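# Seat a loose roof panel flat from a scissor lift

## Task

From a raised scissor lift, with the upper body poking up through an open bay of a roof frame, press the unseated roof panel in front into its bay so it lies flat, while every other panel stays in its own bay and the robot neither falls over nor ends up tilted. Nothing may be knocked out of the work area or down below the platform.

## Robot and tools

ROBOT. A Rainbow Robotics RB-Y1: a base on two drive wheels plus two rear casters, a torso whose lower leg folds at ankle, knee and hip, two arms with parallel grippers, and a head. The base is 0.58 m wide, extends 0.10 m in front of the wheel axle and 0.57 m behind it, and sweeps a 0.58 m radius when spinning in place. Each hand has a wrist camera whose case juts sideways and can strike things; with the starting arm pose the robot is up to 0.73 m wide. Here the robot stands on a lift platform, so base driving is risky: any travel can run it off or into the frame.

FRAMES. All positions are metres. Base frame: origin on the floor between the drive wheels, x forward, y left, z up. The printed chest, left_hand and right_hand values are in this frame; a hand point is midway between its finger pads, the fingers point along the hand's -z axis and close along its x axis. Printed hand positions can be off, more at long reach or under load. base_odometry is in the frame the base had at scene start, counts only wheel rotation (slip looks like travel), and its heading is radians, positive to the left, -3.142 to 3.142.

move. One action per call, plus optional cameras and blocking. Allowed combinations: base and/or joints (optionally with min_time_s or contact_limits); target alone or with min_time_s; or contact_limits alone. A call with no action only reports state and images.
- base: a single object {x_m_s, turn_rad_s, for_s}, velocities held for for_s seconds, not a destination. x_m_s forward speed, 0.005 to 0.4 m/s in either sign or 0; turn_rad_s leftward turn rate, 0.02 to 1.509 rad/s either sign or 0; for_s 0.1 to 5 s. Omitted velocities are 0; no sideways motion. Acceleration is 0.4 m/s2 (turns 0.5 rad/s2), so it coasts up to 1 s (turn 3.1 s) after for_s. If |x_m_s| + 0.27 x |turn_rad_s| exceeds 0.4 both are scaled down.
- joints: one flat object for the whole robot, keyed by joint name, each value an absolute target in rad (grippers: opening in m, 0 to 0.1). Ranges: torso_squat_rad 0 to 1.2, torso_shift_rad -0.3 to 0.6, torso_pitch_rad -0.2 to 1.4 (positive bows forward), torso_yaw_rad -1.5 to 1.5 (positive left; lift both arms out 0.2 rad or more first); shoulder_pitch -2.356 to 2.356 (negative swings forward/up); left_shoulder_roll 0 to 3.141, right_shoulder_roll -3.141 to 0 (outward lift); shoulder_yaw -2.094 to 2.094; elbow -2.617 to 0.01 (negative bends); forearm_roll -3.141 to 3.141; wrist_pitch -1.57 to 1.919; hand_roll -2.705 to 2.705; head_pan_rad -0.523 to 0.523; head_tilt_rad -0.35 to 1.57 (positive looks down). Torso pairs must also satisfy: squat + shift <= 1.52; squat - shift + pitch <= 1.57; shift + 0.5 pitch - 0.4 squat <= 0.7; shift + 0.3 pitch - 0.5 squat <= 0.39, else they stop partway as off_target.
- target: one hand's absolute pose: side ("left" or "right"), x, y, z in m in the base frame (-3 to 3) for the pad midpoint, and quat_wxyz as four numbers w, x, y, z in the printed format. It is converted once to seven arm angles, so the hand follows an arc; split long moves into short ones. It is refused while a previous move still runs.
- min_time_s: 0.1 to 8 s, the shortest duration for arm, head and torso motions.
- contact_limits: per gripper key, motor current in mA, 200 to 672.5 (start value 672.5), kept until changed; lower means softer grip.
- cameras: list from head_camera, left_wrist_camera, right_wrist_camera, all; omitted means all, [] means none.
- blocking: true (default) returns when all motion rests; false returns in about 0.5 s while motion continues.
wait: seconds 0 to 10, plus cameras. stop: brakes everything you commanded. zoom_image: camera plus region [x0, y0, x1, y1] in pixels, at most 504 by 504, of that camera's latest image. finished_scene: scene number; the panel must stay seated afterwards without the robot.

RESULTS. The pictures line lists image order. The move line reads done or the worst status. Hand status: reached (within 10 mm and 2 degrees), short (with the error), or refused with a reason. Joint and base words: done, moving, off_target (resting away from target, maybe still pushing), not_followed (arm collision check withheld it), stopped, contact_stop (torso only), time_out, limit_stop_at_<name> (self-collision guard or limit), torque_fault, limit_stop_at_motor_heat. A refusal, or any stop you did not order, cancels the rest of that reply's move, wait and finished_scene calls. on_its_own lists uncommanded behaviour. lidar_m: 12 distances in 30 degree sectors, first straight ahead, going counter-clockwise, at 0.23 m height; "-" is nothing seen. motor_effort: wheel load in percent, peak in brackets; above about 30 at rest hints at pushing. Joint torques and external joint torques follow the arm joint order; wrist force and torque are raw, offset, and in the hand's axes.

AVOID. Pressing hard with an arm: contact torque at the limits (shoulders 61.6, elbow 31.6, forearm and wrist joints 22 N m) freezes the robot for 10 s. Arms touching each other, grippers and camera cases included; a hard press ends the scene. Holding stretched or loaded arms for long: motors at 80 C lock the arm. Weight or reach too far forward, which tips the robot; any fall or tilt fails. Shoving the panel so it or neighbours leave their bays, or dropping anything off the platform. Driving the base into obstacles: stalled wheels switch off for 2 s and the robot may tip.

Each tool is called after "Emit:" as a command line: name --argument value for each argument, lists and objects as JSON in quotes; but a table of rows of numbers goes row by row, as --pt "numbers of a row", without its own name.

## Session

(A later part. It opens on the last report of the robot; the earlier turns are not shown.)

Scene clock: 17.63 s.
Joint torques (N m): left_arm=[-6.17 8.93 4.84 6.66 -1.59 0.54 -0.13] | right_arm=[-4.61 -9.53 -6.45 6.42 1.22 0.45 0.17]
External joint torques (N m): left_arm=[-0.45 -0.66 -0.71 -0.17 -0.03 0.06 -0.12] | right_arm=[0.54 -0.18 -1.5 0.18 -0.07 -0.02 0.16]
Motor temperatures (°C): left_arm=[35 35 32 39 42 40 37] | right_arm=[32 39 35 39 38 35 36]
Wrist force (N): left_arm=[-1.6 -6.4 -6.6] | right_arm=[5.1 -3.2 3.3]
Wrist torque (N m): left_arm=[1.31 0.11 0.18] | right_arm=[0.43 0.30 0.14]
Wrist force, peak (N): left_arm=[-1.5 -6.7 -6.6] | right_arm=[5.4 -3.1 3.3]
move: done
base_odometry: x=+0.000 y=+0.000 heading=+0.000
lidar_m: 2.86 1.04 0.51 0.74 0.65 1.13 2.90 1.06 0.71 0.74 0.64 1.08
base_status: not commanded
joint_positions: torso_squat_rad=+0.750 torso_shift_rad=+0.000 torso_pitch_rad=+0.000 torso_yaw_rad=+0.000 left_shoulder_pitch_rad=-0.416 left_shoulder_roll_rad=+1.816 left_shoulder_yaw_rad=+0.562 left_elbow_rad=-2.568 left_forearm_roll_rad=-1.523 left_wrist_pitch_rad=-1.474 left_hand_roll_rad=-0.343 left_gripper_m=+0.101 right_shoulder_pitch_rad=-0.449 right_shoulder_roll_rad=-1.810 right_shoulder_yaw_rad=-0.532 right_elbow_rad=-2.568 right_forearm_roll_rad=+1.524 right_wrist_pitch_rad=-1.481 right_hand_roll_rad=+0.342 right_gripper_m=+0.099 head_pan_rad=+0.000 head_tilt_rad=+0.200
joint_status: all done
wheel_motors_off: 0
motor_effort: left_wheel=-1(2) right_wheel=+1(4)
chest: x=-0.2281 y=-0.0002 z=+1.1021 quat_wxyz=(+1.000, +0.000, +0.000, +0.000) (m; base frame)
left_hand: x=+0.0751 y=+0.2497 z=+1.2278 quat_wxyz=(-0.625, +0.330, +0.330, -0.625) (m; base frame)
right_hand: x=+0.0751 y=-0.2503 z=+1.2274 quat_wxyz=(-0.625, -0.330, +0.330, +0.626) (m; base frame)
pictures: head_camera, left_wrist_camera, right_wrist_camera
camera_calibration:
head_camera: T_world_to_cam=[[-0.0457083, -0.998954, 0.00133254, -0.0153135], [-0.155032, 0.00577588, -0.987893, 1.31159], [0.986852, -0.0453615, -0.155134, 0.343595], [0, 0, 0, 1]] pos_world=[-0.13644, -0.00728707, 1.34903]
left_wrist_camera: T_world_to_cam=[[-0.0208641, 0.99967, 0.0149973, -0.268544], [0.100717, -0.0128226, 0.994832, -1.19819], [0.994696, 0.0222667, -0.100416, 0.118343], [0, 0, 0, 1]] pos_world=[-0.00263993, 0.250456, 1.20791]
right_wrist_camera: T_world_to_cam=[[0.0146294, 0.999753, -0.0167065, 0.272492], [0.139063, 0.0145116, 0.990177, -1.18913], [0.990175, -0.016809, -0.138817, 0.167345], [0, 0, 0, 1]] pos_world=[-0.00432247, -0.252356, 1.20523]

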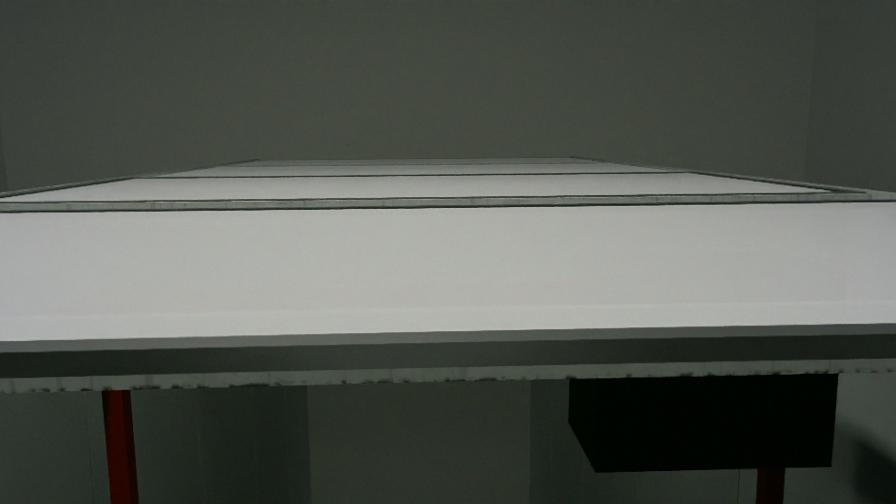

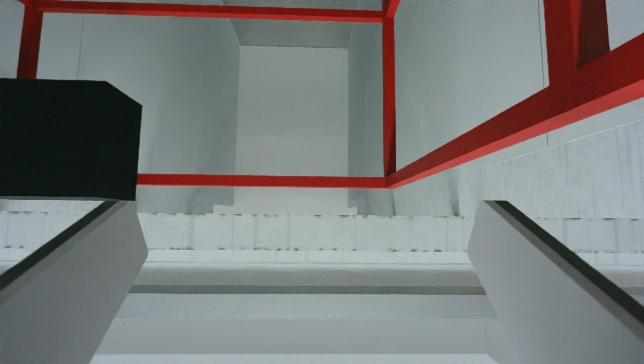

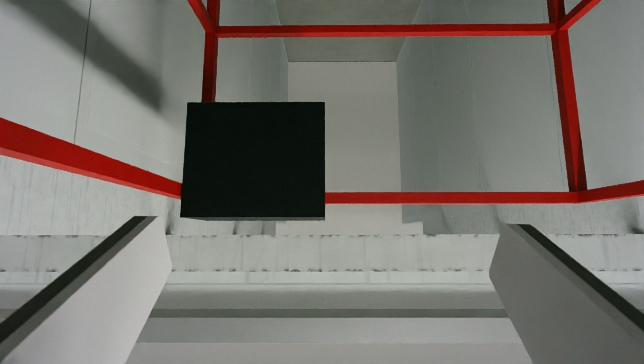

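Emit:
move --joints '{"torso_squat_rad": 0.0, "head_tilt_rad": 0.1, "head_pan_rad": 0.0, "left_shoulder_pitch_rad": -0.77, "right_shoulder_pitch_rad": -0.80}' --cameras '[]'

Emit:
move --joints '{"torso_pitch_rad": 0.35, "head_tilt_rad": 0.1, "head_pan_rad": 0.0}'

Emit:
zoom_image --camera "head_camera" --region '[348, 100, 548, 212]'

Emit:
move --joints '{"head_pan_rad": 0.52}' --cameras '["head_camera"]'

Emit:
move --joints '{"head_pan_rad": -0.52}' --cameras '["head_camera"]'

Scene clock: 26.30 s.
Joint torques (N m): left_arm=[-3.58 7.04 2.72 7.61 -1.91 0.52 -0.17] | right_arm=[-3.64 -7.68 -4.11 7.5 1.51 0.72 0.1]
External joint torques (N m): left_arm=[0.48 -0.4 -0.84 -0.24 -0.08 -0.05 -0.16] | right_arm=[0.08 -0.5 -0.92 0.34 -0.09 0.18 0.09]
Motor temperatures (°C): left_arm=[35 35 32 39 42 40 37] | right_arm=[32 39 35 39 38 35 36]
Wrist force (N): left_arm=[-1.6 -5.7 -4.9] | right_arm=[4.7 -3.8 5.1]
Wrist torque (N m): left_arm=[1.30 0.10 0.15] | right_arm=[0.44 0.27 0.11]
Wrist force, peak (N): left_arm=[-1.7 -6.8 -6.8] | right_arm=[5.1 -4.4 5.1]
move: done
base_odometry: x=+0.000 y=+0.000 heading=+0.000
lidar_m: 2.86 1.04 0.53 0.74 0.63 1.15 2.89 1.07 0.72 0.74 0.63 1.08
base_status: not commanded
joint_positions: torso_squat_rad=+0.000 torso_shift_rad=+0.000 torso_pitch_rad=+0.000 torso_yaw_rad=+0.000 left_shoulder_pitch_rad=-0.770 left_shoulder_roll_rad=+1.816 left_shoulder_yaw_rad=+0.562 left_elbow_rad=-2.568 left_forearm_roll_rad=-1.523 left_wrist_pitch_rad=-1.474 left_hand_roll_rad=-0.343 left_gripper_m=+0.101 right_shoulder_pitch_rad=-0.800 right_shoulder_roll_rad=-1.810 right_shoulder_yaw_rad=-0.532 right_elbow_rad=-2.568 right_forearm_roll_rad=+1.524 right_wrist_pitch_rad=-1.481 right_hand_roll_rad=+0.342 right_gripper_m=+0.099 head_pan_rad=+0.000 head_tilt_rad=+0.100
joint_status: all done
wheel_motors_off: 0
motor_effort: left_wheel=-1(1) right_wheel=+0(4)
chest: x=-0.2279 y=-0.0002 z=+1.2899 quat_wxyz=(+1.000, +0.000, +0.000, +0.000) (m; base frame)
left_hand: x=+0.0453 y=+0.2144 z=+1.5124 quat_wxyz=(-0.599, +0.448, +0.408, -0.523) (m; base frame)
right_hand: x=+0.0458 y=-0.2154 z=+1.5111 quat_wxyz=(-0.599, -0.447, +0.407, +0.525) (m; base frame)
pictures: none
No camera images: "cameras" was empty.

Scene clock: 28.30 s.
Joint torques (N m): left_arm=[-5.85 8.82 4.96 6.58 -1.58 0.5 -0.18] | right_arm=[-5.21 -10.05 -6.58 6.24 1.04 0.59 0.14]
External joint torques (N m): left_arm=[-0.02 -0.95 -0.7 -0.1 -0.04 -0.02 -0.17] | right_arm=[0.04 -0.52 -1.52 0.16 -0.21 0.09 0.14]
Motor temperatures (°C): left_arm=[35 35 32 39 42 40 37] | right_arm=[32 39 35 39 38 35 36]
Wrist force (N): left_arm=[-1.1 -6.3 -6.8] | right_arm=[5.0 -2.9 3.0]
Wrist torque (N m): left_arm=[1.31 0.13 0.15] | right_arm=[0.41 0.28 0.12]
Wrist force, peak (N): left_arm=[-1.7 -6.3 -7.3] | right_arm=[5.0 -4.0 5.5]
move: done
base_odometry: x=+0.000 y=+0.000 heading=+0.000
lidar_m: 2.86 1.04 0.52 0.74 0.65 1.13 2.91 1.07 0.73 0.74 0.64 1.07
base_status: not commanded
joint_positions: torso_squat_rad=+0.000 torso_shift_rad=+0.000 torso_pitch_rad=+0.350 torso_yaw_rad=+0.000 left_shoulder_pitch_rad=-0.770 left_shoulder_roll_rad=+1.816 left_shoulder_yaw_rad=+0.562 left_elbow_rad=-2.568 left_forearm_roll_rad=-1.523 left_wrist_pitch_rad=-1.474 left_hand_roll_rad=-0.343 left_gripper_m=+0.101 right_shoulder_pitch_rad=-0.800 right_shoulder_roll_rad=-1.810 right_shoulder_yaw_rad=-0.532 right_elbow_rad=-2.568 right_forearm_roll_rad=+1.524 right_wrist_pitch_rad=-1.481 right_hand_roll_rad=+0.342 right_gripper_m=+0.099 head_pan_rad=+0.000 head_tilt_rad=+0.100
joint_status: all done
wheel_motors_off: 0
motor_effort: left_wheel=+0(1) right_wheel=+1(4)
chest: x=-0.1218 y=-0.0002 z=+1.2711 quat_wxyz=(+0.985, +0.000, +0.174, +0.000) (m; base frame)
left_hand: x=+0.2112 y=+0.2144 z=+1.3864 quat_wxyz=(-0.661, +0.350, +0.298, -0.593) (m; base frame)
right_hand: x=+0.2112 y=-0.2154 z=+1.3851 quat_wxyz=(-0.661, -0.349, +0.297, +0.594) (m; base frame)
pictures: head_camera, left_wrist_camera, right_wrist_camera
camera_calibration:
head_camera: T_world_to_cam=[[-0.0439513, -0.998954, 0.0126137, -0.0238942], [-0.394978, 0.00577798, -0.918672, 1.37781], [0.917638, -0.0453589, -0.394819, 0.541086], [0, 0, 0, 1]] pos_world=[0.0466345, -0.00728706, 1.47969]
left_wrist_camera: T_world_to_cam=[[0.097896, 0.995175, -0.00663842, -0.226869], [0.117031, -0.00488778, 0.993116, -1.37299], [0.988291, -0.097999, -0.116945, 0.0498283], [0, 0, 0, 1]] pos_world=[0.133648, 0.223947, 1.36786]
right_wrist_camera: T_world_to_cam=[[-0.102676, 0.994702, 0.00499876, 0.2319], [0.157698, 0.0113159, 0.987422, -1.36556], [0.982135, 0.102173, -0.158025, 0.108928], [0, 0, 0, 1]] pos_world=[0.132174, -0.226349, 1.36443]

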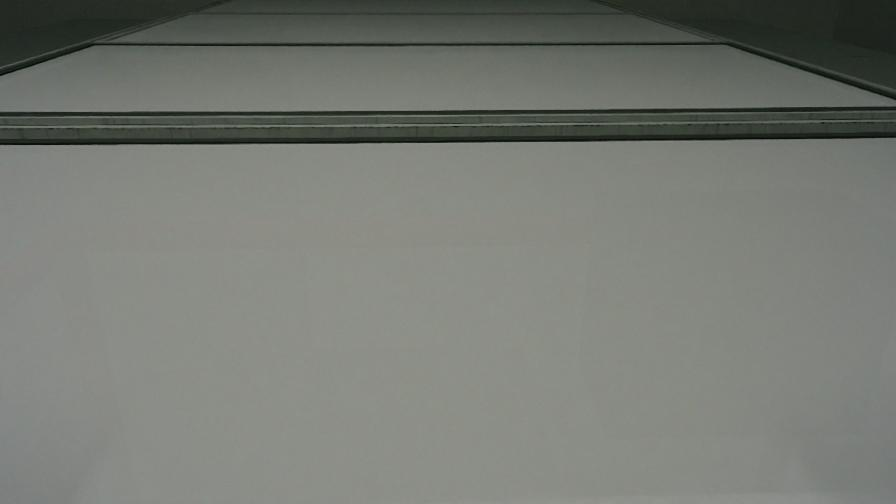

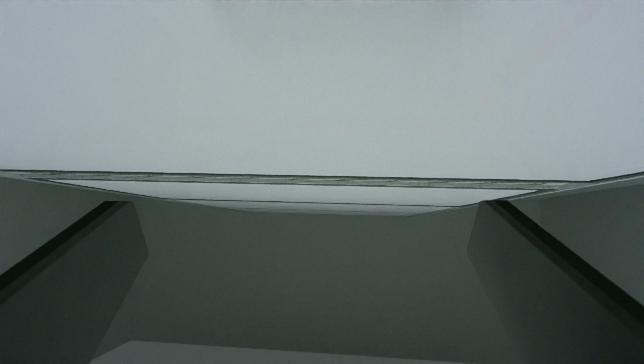

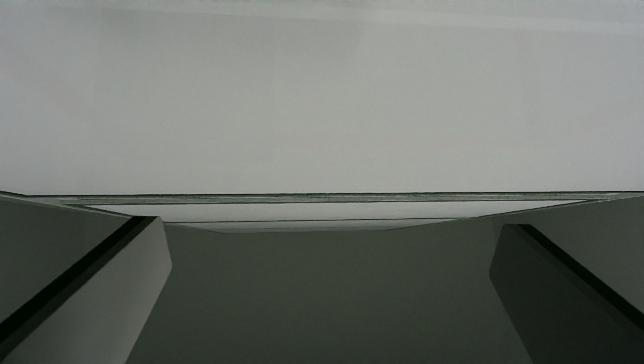

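Scaled by 2.520 from the camera's 896x504 image, which has a finer 1280x720 frame.

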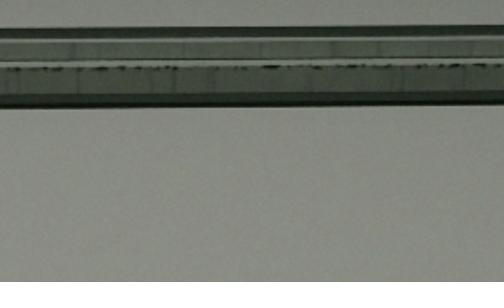

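Scene clock: 29.33 s.
Joint torques (N m): left_arm=[-5.23 8.85 4.86 6.37 -1.6 0.43 -0.18] | right_arm=[-4.87 -9.85 -6.45 6.43 1.26 0.51 0.19]
External joint torques (N m): left_arm=[0.6 -0.92 -0.8 -0.3 -0.07 -0.08 -0.17] | right_arm=[0.38 -0.32 -1.38 0.35 0.01 0.01 0.18]
Motor temperatures (°C): left_arm=[35 35 32 39 42 40 37] | right_arm=[32 39 35 39 38 35 36]
Wrist force (N): left_arm=[-1.4 -6.3 -6.8] | right_arm=[5.1 -2.8 3.3]
Wrist torque (N m): left_arm=[1.32 0.10 0.15] | right_arm=[0.39 0.29 0.12]
Wrist force, peak (N): left_arm=[-1.2 -6.9 -6.8] | right_arm=[5.3 -3.0 3.3]
move: done
base_odometry: x=+0.000 y=+0.000 heading=+0.000
lidar_m: 2.87 1.03 0.53 0.73 0.65 1.13 2.90 1.07 0.72 0.74 0.64 1.06
base_status: not commanded
joint_positions: torso_squat_rad=+0.000 torso_shift_rad=+0.000 torso_pitch_rad=+0.350 torso_yaw_rad=+0.000 left_shoulder_pitch_rad=-0.770 left_shoulder_roll_rad=+1.816 left_shoulder_yaw_rad=+0.562 left_elbow_rad=-2.568 left_forearm_roll_rad=-1.523 left_wrist_pitch_rad=-1.474 left_hand_roll_rad=-0.343 left_gripper_m=+0.101 right_shoulder_pitch_rad=-0.800 right_shoulder_roll_rad=-1.810 right_shoulder_yaw_rad=-0.532 right_elbow_rad=-2.568 right_forearm_roll_rad=+1.524 right_wrist_pitch_rad=-1.481 right_hand_roll_rad=+0.342 right_gripper_m=+0.099 head_pan_rad=+0.520 head_tilt_rad=+0.100
joint_status: all done
wheel_motors_off: 0
motor_effort: left_wheel=-1(1) right_wheel=-1(2)
chest: x=-0.1218 y=-0.0002 z=+1.2711 quat_wxyz=(+0.985, +0.000, +0.174, +0.000) (m; base frame)
left_hand: x=+0.2111 y=+0.2144 z=+1.3864 quat_wxyz=(-0.661, +0.350, +0.298, -0.593) (m; base frame)
right_hand: x=+0.2112 y=-0.2154 z=+1.3851 quat_wxyz=(-0.661, -0.349, +0.297, +0.594) (m; base frame)
pictures: head_camera
camera_calibration:
head_camera: T_world_to_cam=[[0.427942, -0.889585, -0.159702, 0.241568], [-0.390466, -0.0226131, -0.920339, 1.3803], [0.815109, 0.45621, -0.35703, 0.483047], [0, 0, 0, 1]] pos_world=[0.0418466, 0.0257367, 1.48138]

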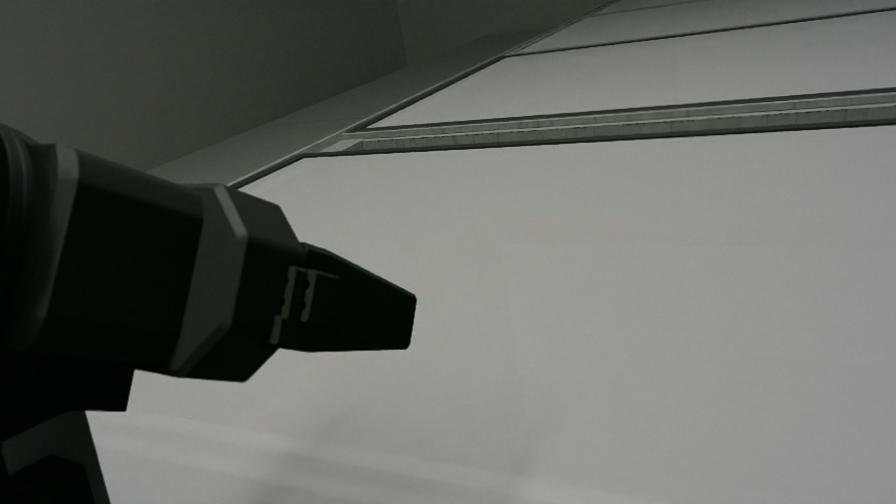

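Scene clock: 30.70 s.
Joint torques (N m): left_arm=[-5.7 9.01 5.04 6.5 -1.56 0.44 -0.13] | right_arm=[-5.04 -10.35 -6.55 6.41 1.22 0.39 0.01]
External joint torques (N m): left_arm=[0.13 -0.76 -0.62 -0.17 -0.02 -0.07 -0.11] | right_arm=[0.22 -0.82 -1.49 0.32 -0.03 -0.11 0]
Motor temperatures (°C): left_arm=[35 35 32 39 42 40 37] | right_arm=[32 39 35 39 38 35 36]
Wrist force (N): left_arm=[-1.5 -6.1 -6.5] | right_arm=[5.0 -2.9 3.2]
Wrist torque (N m): left_arm=[1.28 0.09 0.17] | right_arm=[0.41 0.28 0.12]
Wrist force, peak (N): left_arm=[-1.2 -6.7 -6.8] | right_arm=[5.3 -3.1 3.3]
move: done
base_odometry: x=+0.000 y=+0.000 heading=+0.000
lidar_m: 2.86 1.03 0.53 0.74 0.65 1.13 2.89 1.08 0.72 0.74 0.64 1.06
base_status: not commanded
joint_positions: torso_squat_rad=+0.000 torso_shift_rad=+0.000 torso_pitch_rad=+0.350 torso_yaw_rad=+0.000 left_shoulder_pitch_rad=-0.770 left_shoulder_roll_rad=+1.816 left_shoulder_yaw_rad=+0.562 left_elbow_rad=-2.568 left_forearm_roll_rad=-1.523 left_wrist_pitch_rad=-1.474 left_hand_roll_rad=-0.343 left_gripper_m=+0.101 right_shoulder_pitch_rad=-0.800 right_shoulder_roll_rad=-1.810 right_shoulder_yaw_rad=-0.532 right_elbow_rad=-2.568 right_forearm_roll_rad=+1.524 right_wrist_pitch_rad=-1.481 right_hand_roll_rad=+0.342 right_gripper_m=+0.099 head_pan_rad=-0.520 head_tilt_rad=+0.100
joint_status: all done
wheel_motors_off: 0
motor_effort: left_wheel=+0(1) right_wheel=+1(3)
chest: x=-0.1218 y=-0.0002 z=+1.2711 quat_wxyz=(+0.985, +0.000, +0.174, +0.000) (m; base frame)
left_hand: x=+0.2111 y=+0.2144 z=+1.3864 quat_wxyz=(-0.661, +0.350, +0.298, -0.593) (m; base frame)
right_hand: x=+0.2112 y=-0.2154 z=+1.3851 quat_wxyz=(-0.661, -0.349, +0.297, +0.594) (m; base frame)
pictures: head_camera
camera_calibration:
head_camera: T_world_to_cam=[[-0.504477, -0.84427, 0.180861, -0.28305], [-0.385576, 0.0328616, -0.922091, 1.38304], [0.77255, -0.53491, -0.342108, 0.459616], [0, 0, 0, 1]] pos_world=[0.0353973, -0.0385658, 1.48372]

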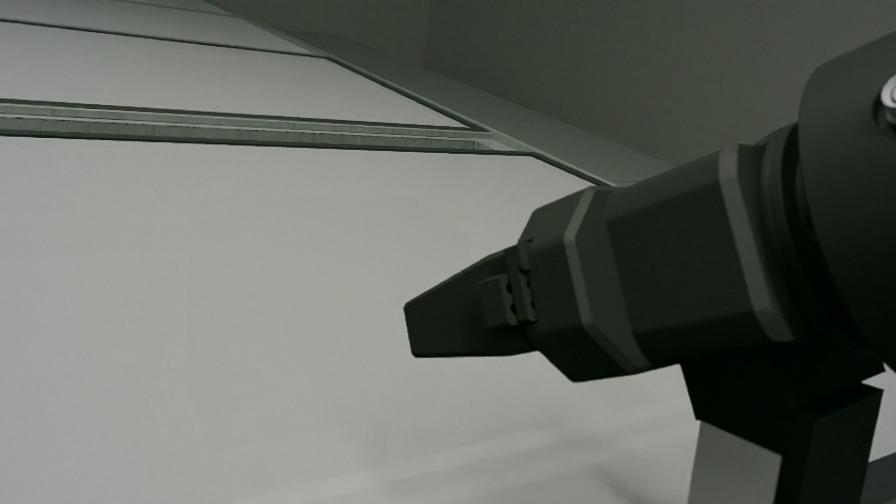

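Emit:
zoom_image --camera "head_camera" --region '[440, 100, 600, 190]'

Emit:
move --joints '{"head_pan_rad": 0.52}' --cameras '["head_camera"]'

Emit:
zoom_image --camera "head_camera" --region '[250, 100, 410, 190]'

Emit:
zoom_image --camera "head_camera" --region '[440, 0, 600, 90]'

Scaled by 3.150 from the camera's 896x504 image, which has a finer 1280x720 frame.

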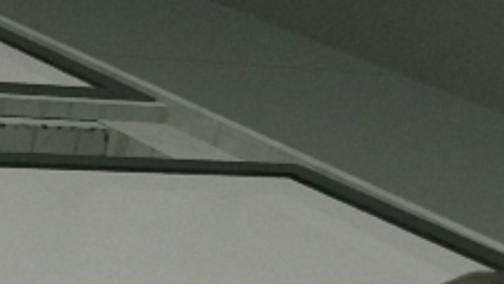

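Scene clock: 32.23 s.
Joint torques (N m): left_arm=[-5.78 8.85 4.97 6.61 -1.67 0.34 -0.17] | right_arm=[-4.87 -9.84 -6.34 6.56 1.31 0.63 0.07]
External joint torques (N m): left_arm=[0.05 -0.92 -0.7 -0.06 -0.13 -0.17 -0.16] | right_arm=[0.38 -0.31 -1.28 0.48 0.06 0.13 0.07]
Motor temperatures (°C): left_arm=[35 35 32 39 42 40 37] | right_arm=[32 39 35 39 38 35 36]
Wrist force (N): left_arm=[-1.2 -6.4 -6.8] | right_arm=[5.3 -2.9 3.2]
Wrist torque (N m): left_arm=[1.33 0.13 0.17] | right_arm=[0.41 0.33 0.13]
Wrist force, peak (N): left_arm=[-1.4 -6.5 -7.0] | right_arm=[5.4 -3.1 3.3]
move: done
base_odometry: x=+0.000 y=+0.000 heading=+0.000
lidar_m: 2.86 1.04 0.53 0.74 0.65 1.14 2.90 1.06 0.71 0.74 0.65 1.07
base_status: not commanded
joint_positions: torso_squat_rad=+0.000 torso_shift_rad=+0.000 torso_pitch_rad=+0.350 torso_yaw_rad=+0.000 left_shoulder_pitch_rad=-0.770 left_shoulder_roll_rad=+1.816 left_shoulder_yaw_rad=+0.562 left_elbow_rad=-2.568 left_forearm_roll_rad=-1.523 left_wrist_pitch_rad=-1.474 left_hand_roll_rad=-0.343 left_gripper_m=+0.101 right_shoulder_pitch_rad=-0.800 right_shoulder_roll_rad=-1.810 right_shoulder_yaw_rad=-0.532 right_elbow_rad=-2.568 right_forearm_roll_rad=+1.524 right_wrist_pitch_rad=-1.481 right_hand_roll_rad=+0.342 right_gripper_m=+0.099 head_pan_rad=+0.520 head_tilt_rad=+0.100
joint_status: all done
wheel_motors_off: 0
motor_effort: left_wheel=+0(1) right_wheel=-2(3)
chest: x=-0.1218 y=-0.0002 z=+1.2711 quat_wxyz=(+0.985, +0.000, +0.174, +0.000) (m; base frame)
left_hand: x=+0.2111 y=+0.2144 z=+1.3864 quat_wxyz=(-0.661, +0.350, +0.298, -0.593) (m; base frame)
right_hand: x=+0.2112 y=-0.2154 z=+1.3851 quat_wxyz=(-0.661, -0.349, +0.297, +0.594) (m; base frame)
pictures: head_camera
camera_calibration:
head_camera: T_world_to_cam=[[0.427942, -0.889585, -0.159702, 0.241568], [-0.390466, -0.0226131, -0.920339, 1.3803], [0.815109, 0.45621, -0.35703, 0.483047], [0, 0, 0, 1]] pos_world=[0.0418466, 0.0257367, 1.48138]

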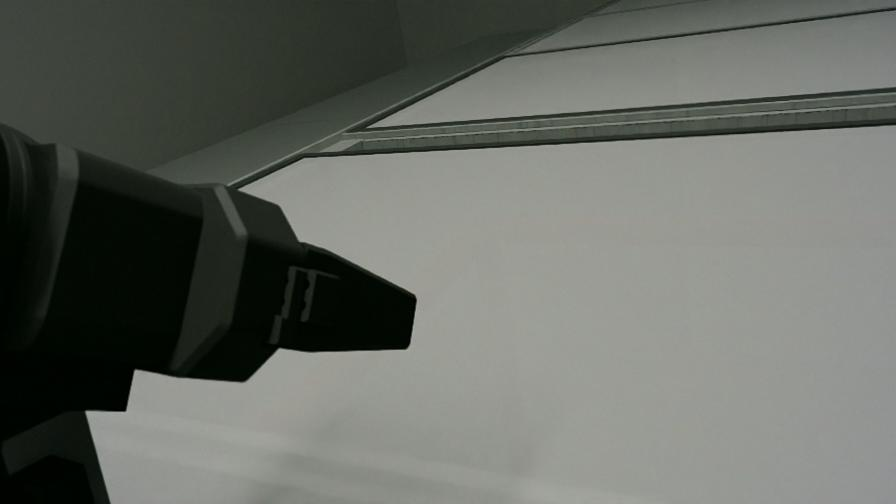

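Scaled by 3.150 from the camera's 896x504 image, which has a finer 1280x720 frame.

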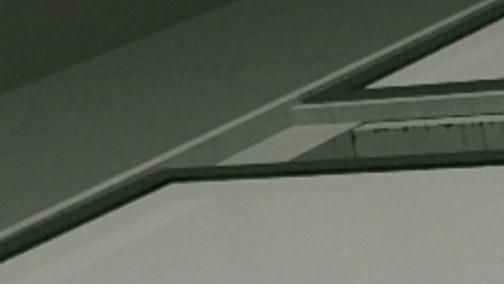

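Scaled by 3.150 from the camera's 896x504 image, which has a finer 1280x720 frame.

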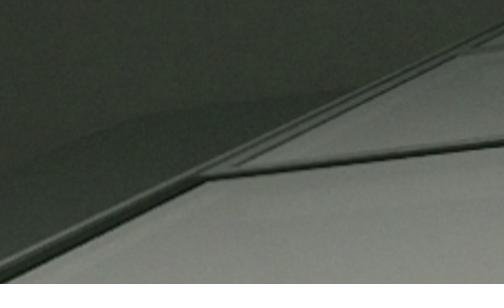

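Emit:
move --joints '{"torso_pitch_rad": 0.0, "head_tilt_rad": 0.6, "head_pan_rad": 0.0, "left_gripper_m": 0.0, "right_gripper_m": 0.0}' --cameras '[]'

Emit:
move --target '{"side": "left", "x": 0.10, "y": 0.28, "z": 1.38, "quat_wxyz": [0.70105, -0.0923, -0.0923, 0.70105]}' --cameras '[]'

Emit:
move --target '{"side": "right", "x": 0.10, "y": -0.32, "z": 1.38, "quat_wxyz": [0.70105, 0.0923, -0.0923, -0.70105]}'

Scene clock: 41.33 s.
Joint torques (N m): left_arm=[-4.28 6.53 3.35 7.49 -1.89 0.5 -0.12] | right_arm=[-3.52 -7.51 -4.23 7.15 1.58 0.56 0.11]
External joint torques (N m): left_arm=[-0.22 -0.91 -0.21 -0.35 -0.05 -0.07 -0.11] | right_arm=[0.2 -0.33 -1.05 -0.01 -0.03 0.02 0.11]
Motor temperatures (°C): left_arm=[35 35 32 39 42 40 37] | right_arm=[32 39 35 39 38 35 36]
Wrist force (N): left_arm=[-1.5 -5.3 -4.9] | right_arm=[4.9 -3.9 5.2]
Wrist torque (N m): left_arm=[1.26 0.10 0.16] | right_arm=[0.44 0.28 0.11]
Wrist force, peak (N): left_arm=[-1.2 -6.7 -7.1] | right_arm=[4.9 -4.0 5.5]
move: done
base_odometry: x=+0.000 y=+0.000 heading=+0.000
lidar_m: 2.86 1.04 0.53 0.74 0.64 1.14 2.90 1.07 0.72 0.73 0.64 1.05
base_status: not commanded
joint_positions: torso_squat_rad=+0.000 torso_shift_rad=+0.000 torso_pitch_rad=+0.000 torso_yaw_rad=+0.000 left_shoulder_pitch_rad=-0.770 left_shoulder_roll_rad=+1.816 left_shoulder_yaw_rad=+0.562 left_elbow_rad=-2.568 left_forearm_roll_rad=-1.523 left_wrist_pitch_rad=-1.474 left_hand_roll_rad=-0.343 left_gripper_m=+0.001 right_shoulder_pitch_rad=-0.800 right_shoulder_roll_rad=-1.810 right_shoulder_yaw_rad=-0.532 right_elbow_rad=-2.568 right_forearm_roll_rad=+1.524 right_wrist_pitch_rad=-1.481 right_hand_roll_rad=+0.342 right_gripper_m=+0.000 head_pan_rad=+0.000 head_tilt_rad=+0.600
joint_status: all done
wheel_motors_off: 0
motor_effort: left_wheel=-1(2) right_wheel=+2(4)
chest: x=-0.2281 y=-0.0002 z=+1.2899 quat_wxyz=(+1.000, +0.000, +0.000, +0.000) (m; base frame)
left_hand: x=+0.0451 y=+0.2144 z=+1.5124 quat_wxyz=(-0.599, +0.448, +0.409, -0.523) (m; base frame)
right_hand: x=+0.0456 y=-0.2154 z=+1.5112 quat_wxyz=(-0.599, -0.447, +0.407, +0.525) (m; base frame)
pictures: none
No camera images: "cameras" was empty.

Scene clock: 42.83 s.
Joint torques (N m): left_arm=[-10.78 6.32 4.91 7.48 -0.77 0.15 0.04] | right_arm=[-3.3 -7.63 -4.28 7.49 1.6 0.68 0.14]
External joint torques (N m): left_arm=[-1.26 -1.06 -1.32 0.04 -0.47 -0.16 0.04] | right_arm=[0.42 -0.46 -1.1 0.32 0 0.14 0.13]
Motor temperatures (°C): left_arm=[35 35 32 39 42 40 37] | right_arm=[32 39 35 39 38 35 36]
Wrist force (N): left_arm=[-1.7 -9.8 -8.7] | right_arm=[5.0 -3.8 5.2]
Wrist torque (N m): left_arm=[1.53 0.09 0.14] | right_arm=[0.44 0.28 0.11]
Wrist force, peak (N): left_arm=[-1.4 -10.0 -9.0] | right_arm=[5.2 -4.0 5.2]
move: done
base_odometry: x=+0.000 y=+0.000 heading=+0.000
lidar_m: 2.85 1.05 0.53 0.74 0.64 1.15 2.90 1.07 0.73 0.73 0.63 1.08
base_status: not commanded
joint_positions: torso_squat_rad=+0.000 torso_shift_rad=+0.000 torso_pitch_rad=+0.000 torso_yaw_rad=+0.000 left_shoulder_pitch_rad=+0.016 left_shoulder_roll_rad=+2.476 left_shoulder_yaw_rad=+0.360 left_elbow_rad=-1.901 left_forearm_roll_rad=-0.748 left_wrist_pitch_rad=-1.276 left_hand_roll_rad=-1.073 left_gripper_m=+0.001 right_shoulder_pitch_rad=-0.800 right_shoulder_roll_rad=-1.810 right_shoulder_yaw_rad=-0.532 right_elbow_rad=-2.568 right_forearm_roll_rad=+1.524 right_wrist_pitch_rad=-1.481 right_hand_roll_rad=+0.342 right_gripper_m=+0.000 head_pan_rad=+0.000 head_tilt_rad=+0.600
joint_status: all done
wheel_motors_off: 0
motor_effort: left_wheel=-1(2) right_wheel=-1(4)
chest: x=-0.2280 y=-0.0003 z=+1.2899 quat_wxyz=(+1.000, +0.000, +0.000, +0.000) (m; base frame)
left_hand: x=+0.1000 y=+0.2799 z=+1.3800 quat_wxyz=(-0.701, +0.092, +0.092, -0.701) (m; base frame)
left_hand_status: reached (checked arc, planned for 1.1 s): 0 mm and 0.0 deg off.
right_hand: x=+0.0457 y=-0.2155 z=+1.5112 quat_wxyz=(-0.599, -0.447, +0.407, +0.525) (m; base frame)
pictures: none
No camera images: "cameras" was empty.

Scene clock: 44.33 s.
Joint torques (N m): left_arm=[-9.97 6.77 5.01 7.56 -0.56 0.2 -0.02] | right_arm=[-7.62 -9.81 -7.58 6.6 0.1 0.64 -0.18]
External joint torques (N m): left_arm=[-0.46 -0.61 -1.22 0.12 -0.26 -0.11 -0.02] | right_arm=[0.82 -0.69 -1.13 0.45 0.1 0.3 -0.19]
Motor temperatures (°C): left_arm=[35 35 32 39 42 40 37] | right_arm=[32 39 35 39 38 35 36]
Wrist force (N): left_arm=[-1.8 -9.7 -8.8] | right_arm=[4.5 0.3 1.1]
Wrist torque (N m): left_arm=[1.50 0.07 0.14] | right_arm=[0.23 0.24 0.13]
Wrist force, peak (N): left_arm=[-1.7 -10.0 -9.0] | right_arm=[5.0 -4.0 5.3]
move: done
base_odometry: x=+0.000 y=+0.000 heading=+0.000
lidar_m: 2.87 1.04 0.52 0.74 0.65 1.14 2.90 1.05 0.73 0.74 0.62 1.08
base_status: not commanded
joint_positions: torso_squat_rad=+0.000 torso_shift_rad=+0.000 torso_pitch_rad=+0.000 torso_yaw_rad=+0.000 left_shoulder_pitch_rad=+0.016 left_shoulder_roll_rad=+2.476 left_shoulder_yaw_rad=+0.360 left_elbow_rad=-1.901 left_forearm_roll_rad=-0.748 left_wrist_pitch_rad=-1.276 left_hand_roll_rad=-1.073 left_gripper_m=+0.001 right_shoulder_pitch_rad=-0.018 right_shoulder_roll_rad=-2.364 right_shoulder_yaw_rad=-0.314 right_elbow_rad=-1.857 right_forearm_roll_rad=+0.834 right_wrist_pitch_rad=-1.355 right_hand_roll_rad=+1.133 right_gripper_m=+0.000 head_pan_rad=+0.000 head_tilt_rad=+0.600
joint_status: all done
wheel_motors_off: 0
motor_effort: left_wheel=+0(1) right_wheel=-1(4)
chest: x=-0.2280 y=-0.0003 z=+1.2899 quat_wxyz=(+1.000, +0.000, +0.000, +0.000) (m; base frame)
left_hand: x=+0.1000 y=+0.2799 z=+1.3800 quat_wxyz=(-0.701, +0.092, +0.092, -0.701) (m; base frame)
right_hand: x=+0.1000 y=-0.3198 z=+1.3799 quat_wxyz=(-0.701, -0.093, +0.092, +0.701) (m; base frame)
right_hand_status: reached (checked arc, planned for 1.1 s): 0 mm and 0.1 deg off.
pictures: head_camera, left_wrist_camera, right_wrist_camera
camera_calibration:
head_camera: T_world_to_cam=[[-0.041409, -0.998963, 0.0189269, -0.040899], [-0.527654, 0.00577836, -0.84944, 1.21411], [0.848449, -0.0451613, -0.527346, 0.898675], [0, 0, 0, 1]] pos_world=[-0.123543, -0.00728679, 1.506]
left_wrist_camera: T_world_to_cam=[[-0.00623007, 0.999679, 0.0245459, -0.315139], [0.72407, -0.0124202, 0.689614, -0.993043], [0.689698, 0.0220693, -0.723761, 0.999032], [0, 0, 0, 1]] pos_world=[0.0280396, 0.280657, 1.41561]
right_wrist_camera: T_world_to_cam=[[-0.000390006, 0.999753, -0.022235, 0.353343], [0.749553, 0.0150106, 0.661774, -0.950366], [0.661944, -0.0164082, -0.749373, 1.03819], [0, 0, 0, 1]] pos_world=[0.0252636, -0.321956, 1.41478]

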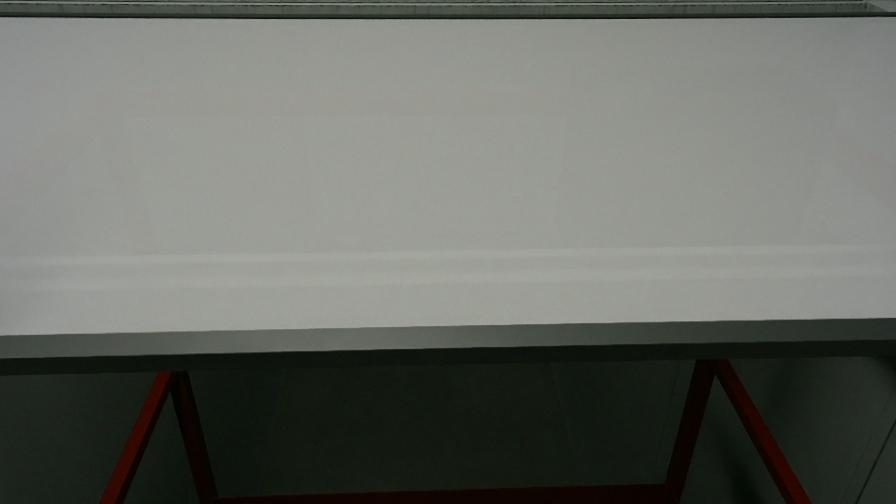

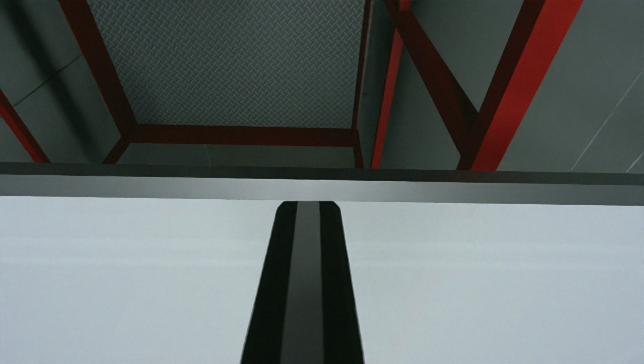

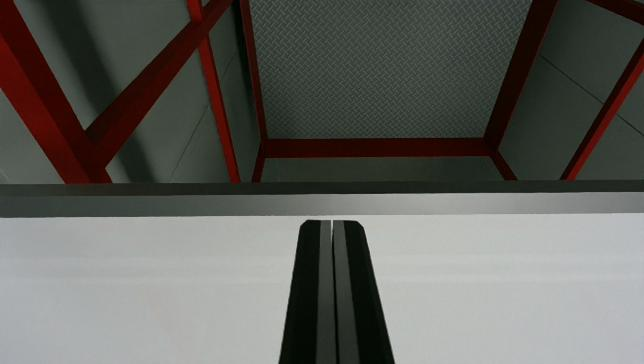

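Emit:
move --target '{"side": "left", "x": 0.25, "y": 0.28, "z": 1.32, "quat_wxyz": [0.70105, -0.0923, -0.0923, 0.70105]}' --cameras '[]'

Emit:
move --target '{"side": "right", "x": 0.25, "y": -0.32, "z": 1.32, "quat_wxyz": [0.70105, 0.0923, -0.0923, -0.70105]}'

Emit:
zoom_image --camera "left_wrist_camera" --region '[220, 100, 420, 300]'

Emit:
zoom_image --camera "right_wrist_camera" --region '[220, 100, 420, 300]'

Scene clock: 46.67 s.
Joint torques (N m): left_arm=[-19.94 -0.66 4.67 8.44 -0.38 0.19 0] | right_arm=[-7.74 -9.48 -7.81 6.39 -0.11 0.43 -0.02]
External joint torques (N m): left_arm=[-1.59 -0.44 -0.1 0.34 -0.2 -0.17 0.01] | right_arm=[0.7 -0.35 -1.36 0.24 -0.11 0.1 -0.02]
Motor temperatures (°C): left_arm=[35 35 32 39 42 40 37] | right_arm=[32 39 35 39 38 35 36]
Wrist force (N): left_arm=[-1.6 -9.9 -9.0] | right_arm=[4.7 0.4 1.1]
Wrist torque (N m): left_arm=[1.53 0.07 0.14] | right_arm=[0.22 0.28 0.13]
Wrist force, peak (N): left_arm=[-0.9 -10.7 -9.3] | right_arm=[5.2 0.1 0.9]
move: done
base_odometry: x=+0.000 y=+0.000 heading=+0.000
lidar_m: 2.88 1.04 0.53 0.74 0.65 1.14 2.91 1.07 0.72 0.73 0.64 1.09
base_status: not commanded
joint_positions: torso_squat_rad=+0.000 torso_shift_rad=+0.000 torso_pitch_rad=+0.000 torso_yaw_rad=+0.000 left_shoulder_pitch_rad=+0.691 left_shoulder_roll_rad=+2.818 left_shoulder_yaw_rad=+0.553 left_elbow_rad=-1.336 left_forearm_roll_rad=-0.560 left_wrist_pitch_rad=-1.092 left_hand_roll_rad=-1.354 left_gripper_m=+0.001 right_shoulder_pitch_rad=-0.018 right_shoulder_roll_rad=-2.364 right_shoulder_yaw_rad=-0.314 right_elbow_rad=-1.857 right_forearm_roll_rad=+0.834 right_wrist_pitch_rad=-1.355 right_hand_roll_rad=+1.133 right_gripper_m=+0.000 head_pan_rad=+0.000 head_tilt_rad=+0.600
joint_status: all done
wheel_motors_off: 0
motor_effort: left_wheel=-1(2) right_wheel=+1(4)
chest: x=-0.2280 y=-0.0003 z=+1.2899 quat_wxyz=(+1.000, +0.000, +0.000, +0.000) (m; base frame)
left_hand: x=+0.2500 y=+0.2799 z=+1.3199 quat_wxyz=(-0.701, +0.092, +0.093, -0.701) (m; base frame)
left_hand_status: reached (checked arc, planned for 1.0 s): 0 mm and 0.0 deg off.
right_hand: x=+0.1000 y=-0.3199 z=+1.3799 quat_wxyz=(-0.701, -0.093, +0.092, +0.701) (m; base frame)
pictures: none
No camera images: "cameras" was empty.

Scene clock: 48.57 s.
Joint torques (N m): left_arm=[-19.85 -0.13 4.45 8.14 -0.31 0.34 0.07] | right_arm=[-15.72 -0.78 -6.91 8.02 -0.13 0.07 -0.05]
External joint torques (N m): left_arm=[-1.5 0.08 -0.33 0.04 -0.13 -0.02 0.08] | right_arm=[1.3 0.14 -2.07 0.86 -0.01 -0.31 -0.05]
Motor temperatures (°C): left_arm=[35 35 32 39 42 40 37] | right_arm=[32 39 35 39 38 35 36]
Wrist force (N): left_arm=[-1.5 -9.7 -8.6] | right_arm=[5.0 0.4 0.8]
Wrist torque (N m): left_arm=[1.51 0.10 0.16] | right_arm=[0.23 0.30 0.13]
Wrist force, peak (N): left_arm=[-1.6 -10.2 -8.9] | right_arm=[5.7 1.0 0.6]
move: done
base_odometry: x=+0.000 y=+0.000 heading=+0.000
lidar_m: 2.87 1.04 0.53 0.73 0.65 1.13 2.90 1.08 0.72 0.73 0.63 1.08
base_status: not commanded
joint_positions: torso_squat_rad=+0.000 torso_shift_rad=+0.000 torso_pitch_rad=+0.000 torso_yaw_rad=+0.000 left_shoulder_pitch_rad=+0.691 left_shoulder_roll_rad=+2.818 left_shoulder_yaw_rad=+0.553 left_elbow_rad=-1.335 left_forearm_roll_rad=-0.560 left_wrist_pitch_rad=-1.092 left_hand_roll_rad=-1.354 left_gripper_m=+0.001 right_shoulder_pitch_rad=+0.720 right_shoulder_roll_rad=-2.749 right_shoulder_yaw_rad=-0.545 right_elbow_rad=-1.288 right_forearm_roll_rad=+0.587 right_wrist_pitch_rad=-1.121 right_hand_roll_rad=+1.435 right_gripper_m=+0.000 head_pan_rad=+0.000 head_tilt_rad=+0.600
joint_status: all done
wheel_motors_off: 0
motor_effort: left_wheel=+0(1) right_wheel=-2(4)
chest: x=-0.2280 y=-0.0003 z=+1.2899 quat_wxyz=(+1.000, +0.000, +0.000, +0.000) (m; base frame)
left_hand: x=+0.2500 y=+0.2799 z=+1.3200 quat_wxyz=(-0.701, +0.093, +0.093, -0.701) (m; base frame)
right_hand: x=+0.2499 y=-0.3197 z=+1.3198 quat_wxyz=(-0.701, -0.093, +0.093, +0.701) (m; base frame)
right_hand_status: reached (checked arc, planned for 1.1 s): 0 mm and 0.1 deg off.
pictures: head_camera, left_wrist_camera, right_wrist_camera
camera_calibration:
head_camera: T_world_to_cam=[[-0.0412673, -0.998968, 0.018961, -0.0409329], [-0.527731, 0.00567851, -0.849393, 1.21403], [0.848409, -0.0450584, -0.527421, 0.898782], [0, 0, 0, 1]] pos_world=[-0.123542, -0.00728678, 1.506]
left_wrist_camera: T_world_to_cam=[[-0.0063781, 0.999678, 0.024548, -0.312706], [0.723825, -0.0123223, 0.689873, -1.06054], [0.689954, 0.0221685, -0.723514, 0.851671], [0, 0, 0, 1]] pos_world=[0.178039, 0.280656, 1.35551]
right_wrist_camera: T_world_to_cam=[[-0.000270668, 0.99974, -0.0228089, 0.352718], [0.749132, 0.0153118, 0.662244, -1.02342], [0.662421, -0.0169076, -0.748941, 0.893098], [0, 0, 0, 1]] pos_world=[0.175164, -0.321856, 1.35468]

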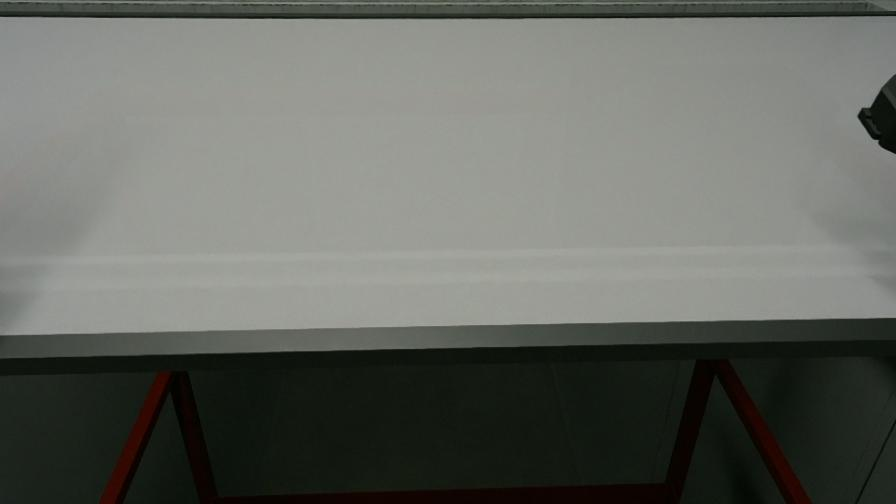

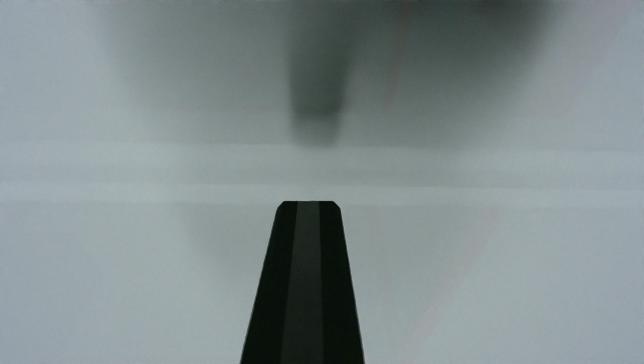

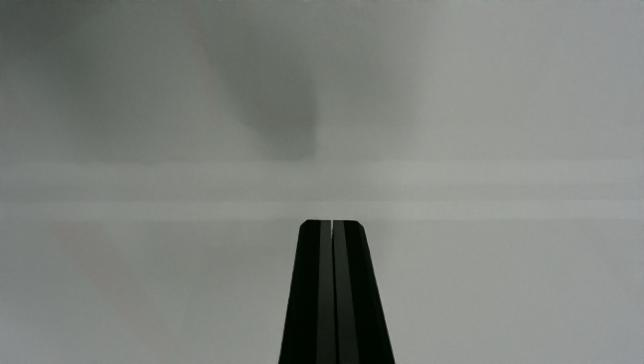

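Scaled by 2.520 from the camera's 644x364 image, which has a finer 1265x715 frame.

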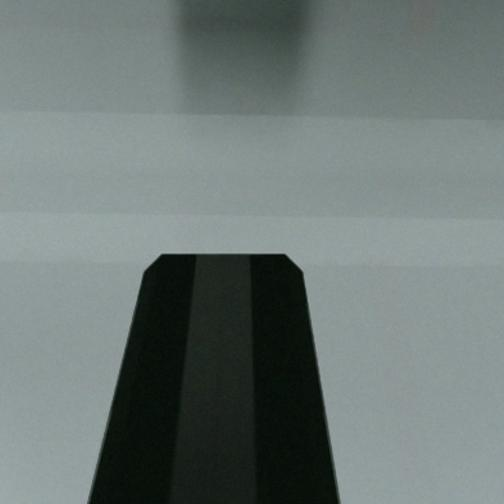

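Scaled by 2.520 from the camera's 644x364 image, which has a finer 1265x715 frame.

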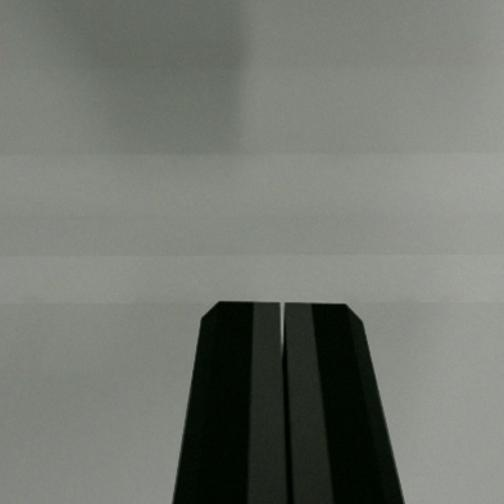

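Emit:
zoom_image --camera "head_camera" --region '[348, 220, 548, 380]'

Emit:
zoom_image --camera "left_wrist_camera" --region '[360, 110, 500, 230]'

Emit:
zoom_image --camera "right_wrist_camera" --region '[380, 120, 520, 240]'

Scaled by 2.520 from the camera's 896x504 image, which has a finer 1280x720 frame.

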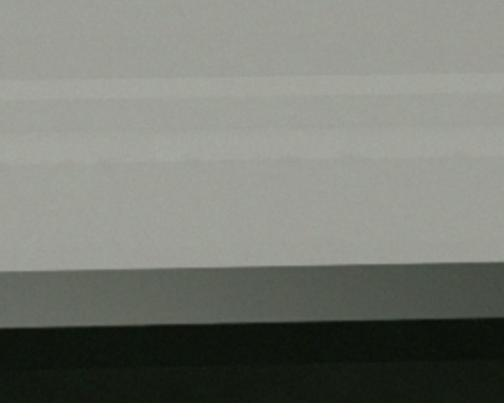

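Scaled by 3.600 from the camera's 644x364 image, which has a finer 1265x715 frame.

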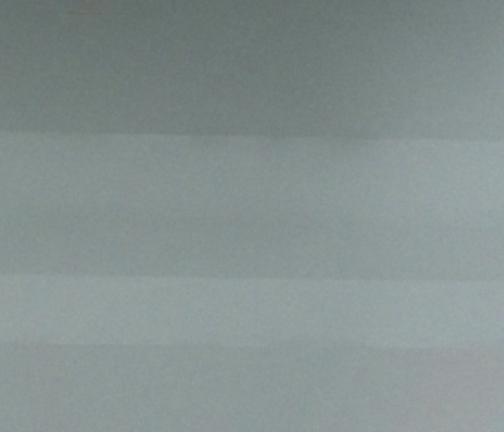

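Scaled by 3.600 from the camera's 644x364 image, which has a finer 1265x715 frame.

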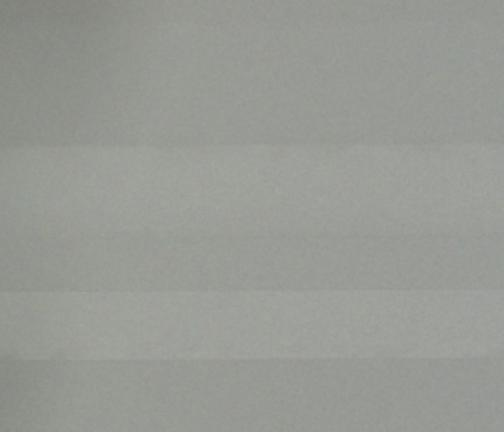

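Emit:
move --target '{"side": "left", "x": 0.26, "y": 0.28, "z": 1.295, "quat_wxyz": [0.70105, -0.0923, -0.0923, 0.70105]}' --cameras '["left_wrist_camera"]'

Emit:
move --target '{"side": "right", "x": 0.26, "y": -0.32, "z": 1.295, "quat_wxyz": [0.70105, 0.0923, -0.0923, -0.70105]}' --cameras '["right_wrist_camera"]'

Scene clock: 50.70 s.
Joint torques (N m): left_arm=[-20.9 -0.33 4.64 8.18 -0.23 0.09 -0.15] | right_arm=[-15.65 -0.66 -6.57 7.77 -0.17 0.27 0.06]
External joint torques (N m): left_arm=[-1.83 0.66 -0.06 0.12 -0.05 -0.26 -0.14] | right_arm=[1.36 0.26 -1.73 0.61 -0.05 -0.11 0.05]
Motor temperatures (°C): left_arm=[35 35 32 39 42 40 37] | right_arm=[32 39 35 39 38 35 36]
Wrist force (N): left_arm=[-1.2 -9.9 -8.7] | right_arm=[5.0 0.5 0.8]
Wrist torque (N m): left_arm=[1.52 0.16 0.15] | right_arm=[0.22 0.30 0.13]
Wrist force, peak (N): left_arm=[-1.5 -9.6 -9.8] | right_arm=[5.4 0.2 1.1]
move: done
base_odometry: x=+0.000 y=+0.000 heading=+0.000
lidar_m: 2.86 1.03 0.53 0.73 0.64 1.14 2.91 1.07 0.72 0.75 0.64 1.08
base_status: not commanded
joint_positions: torso_squat_rad=+0.000 torso_shift_rad=+0.000 torso_pitch_rad=+0.000 torso_yaw_rad=+0.000 left_shoulder_pitch_rad=+0.756 left_shoulder_roll_rad=+2.840 left_shoulder_yaw_rad=+0.560 left_elbow_rad=-1.331 left_forearm_roll_rad=-0.560 left_wrist_pitch_rad=-1.032 left_hand_roll_rad=-1.357 left_gripper_m=+0.001 right_shoulder_pitch_rad=+0.720 right_shoulder_roll_rad=-2.749 right_shoulder_yaw_rad=-0.545 right_elbow_rad=-1.288 right_forearm_roll_rad=+0.587 right_wrist_pitch_rad=-1.121 right_hand_roll_rad=+1.435 right_gripper_m=+0.000 head_pan_rad=+0.000 head_tilt_rad=+0.600
joint_status: all done
wheel_motors_off: 0
motor_effort: left_wheel=-1(2) right_wheel=+1(4)
chest: x=-0.2280 y=-0.0003 z=+1.2899 quat_wxyz=(+1.000, +0.000, +0.000, +0.000) (m; base frame)
left_hand: x=+0.2600 y=+0.2801 z=+1.2949 quat_wxyz=(-0.701, +0.092, +0.092, -0.701) (m; base frame)
left_hand_status: reached (checked arc, planned for 0.3 s): 0 mm and 0.0 deg off.
right_hand: x=+0.2498 y=-0.3198 z=+1.3198 quat_wxyz=(-0.701, -0.093, +0.093, +0.701) (m; base frame)
pictures: left_wrist_camera
camera_calibration:
left_wrist_camera: T_world_to_cam=[[-0.00657025, 0.999675, 0.0246292, -0.312199], [0.724314, -0.0122234, 0.689362, -1.04997], [0.689439, 0.0223685, -0.723998, 0.827367], [0, 0, 0, 1]] pos_world=[0.18804, 0.280756, 1.33051]

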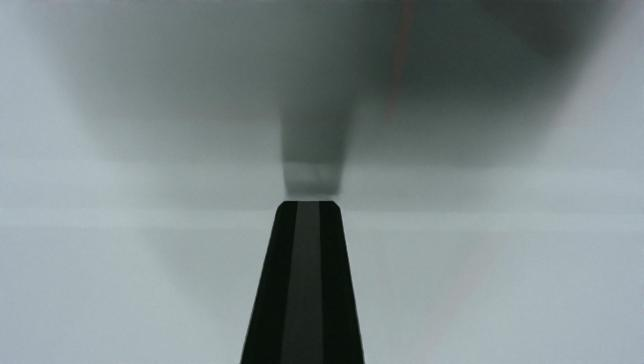

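Scene clock: 51.70 s.
Joint torques (N m): left_arm=[-20.72 -0.63 4.4 8.22 -0.3 0.26 -0.07] | right_arm=[-17.31 -0.75 -7.27 7.87 -0.35 0.23 -0.02]
External joint torques (N m): left_arm=[-1.66 0.36 -0.29 0.16 -0.13 -0.1 -0.07] | right_arm=[0.4 -0.66 -2.5 0.72 -0.22 -0.14 -0.02]
Motor temperatures (°C): left_arm=[35 35 32 39 42 40 37] | right_arm=[32 39 35 39 38 35 36]
Wrist force (N): left_arm=[-1.4 -9.4 -8.9] | right_arm=[4.8 0.2 0.9]
Wrist torque (N m): left_arm=[1.47 0.10 0.15] | right_arm=[0.24 0.29 0.14]
Wrist force, peak (N): left_arm=[-1.8 -9.9 -9.2] | right_arm=[6.0 0.9 0.4]
move: done
base_odometry: x=+0.000 y=+0.000 heading=+0.000
lidar_m: 2.87 1.04 0.53 0.74 0.64 1.13 2.90 1.06 0.71 0.74 0.64 1.07
base_status: not commanded
joint_positions: torso_squat_rad=+0.000 torso_shift_rad=+0.000 torso_pitch_rad=+0.000 torso_yaw_rad=+0.000 left_shoulder_pitch_rad=+0.756 left_shoulder_roll_rad=+2.840 left_shoulder_yaw_rad=+0.560 left_elbow_rad=-1.331 left_forearm_roll_rad=-0.560 left_wrist_pitch_rad=-1.032 left_hand_roll_rad=-1.357 left_gripper_m=+0.001 right_shoulder_pitch_rad=+0.789 right_shoulder_roll_rad=-2.770 right_shoulder_yaw_rad=-0.554 right_elbow_rad=-1.281 right_forearm_roll_rad=+0.582 right_wrist_pitch_rad=-1.063 right_hand_roll_rad=+1.441 right_gripper_m=+0.000 head_pan_rad=+0.000 head_tilt_rad=+0.600
joint_status: all done
wheel_motors_off: 0
motor_effort: left_wheel=-1(2) right_wheel=+0(4)
chest: x=-0.2280 y=-0.0003 z=+1.2899 quat_wxyz=(+1.000, +0.000, +0.000, +0.000) (m; base frame)
left_hand: x=+0.2600 y=+0.2800 z=+1.2950 quat_wxyz=(-0.701, +0.092, +0.092, -0.701) (m; base frame)
right_hand: x=+0.2598 y=-0.3203 z=+1.2947 quat_wxyz=(-0.701, -0.092, +0.092, +0.701) (m; base frame)
right_hand_status: reached (checked arc, planned for 0.3 s): 0 mm and 0.0 deg off.
pictures: right_wrist_camera
camera_calibration:
right_wrist_camera: T_world_to_cam=[[0.00033341, 0.999744, -0.0226372, 0.352312], [0.750453, 0.0147113, 0.66076, -1.01281], [0.660924, -0.0172085, -0.750256, 0.869671], [0, 0, 0, 1]] pos_world=[0.185163, -0.322356, 1.32968]

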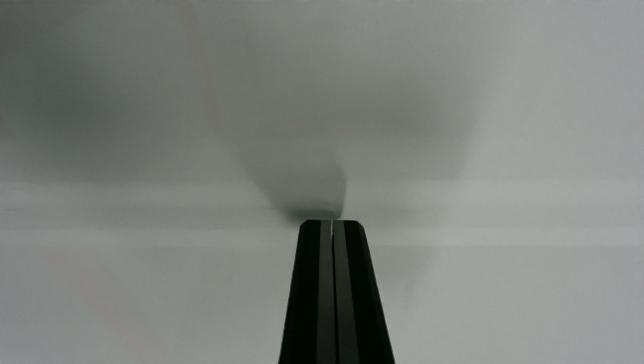

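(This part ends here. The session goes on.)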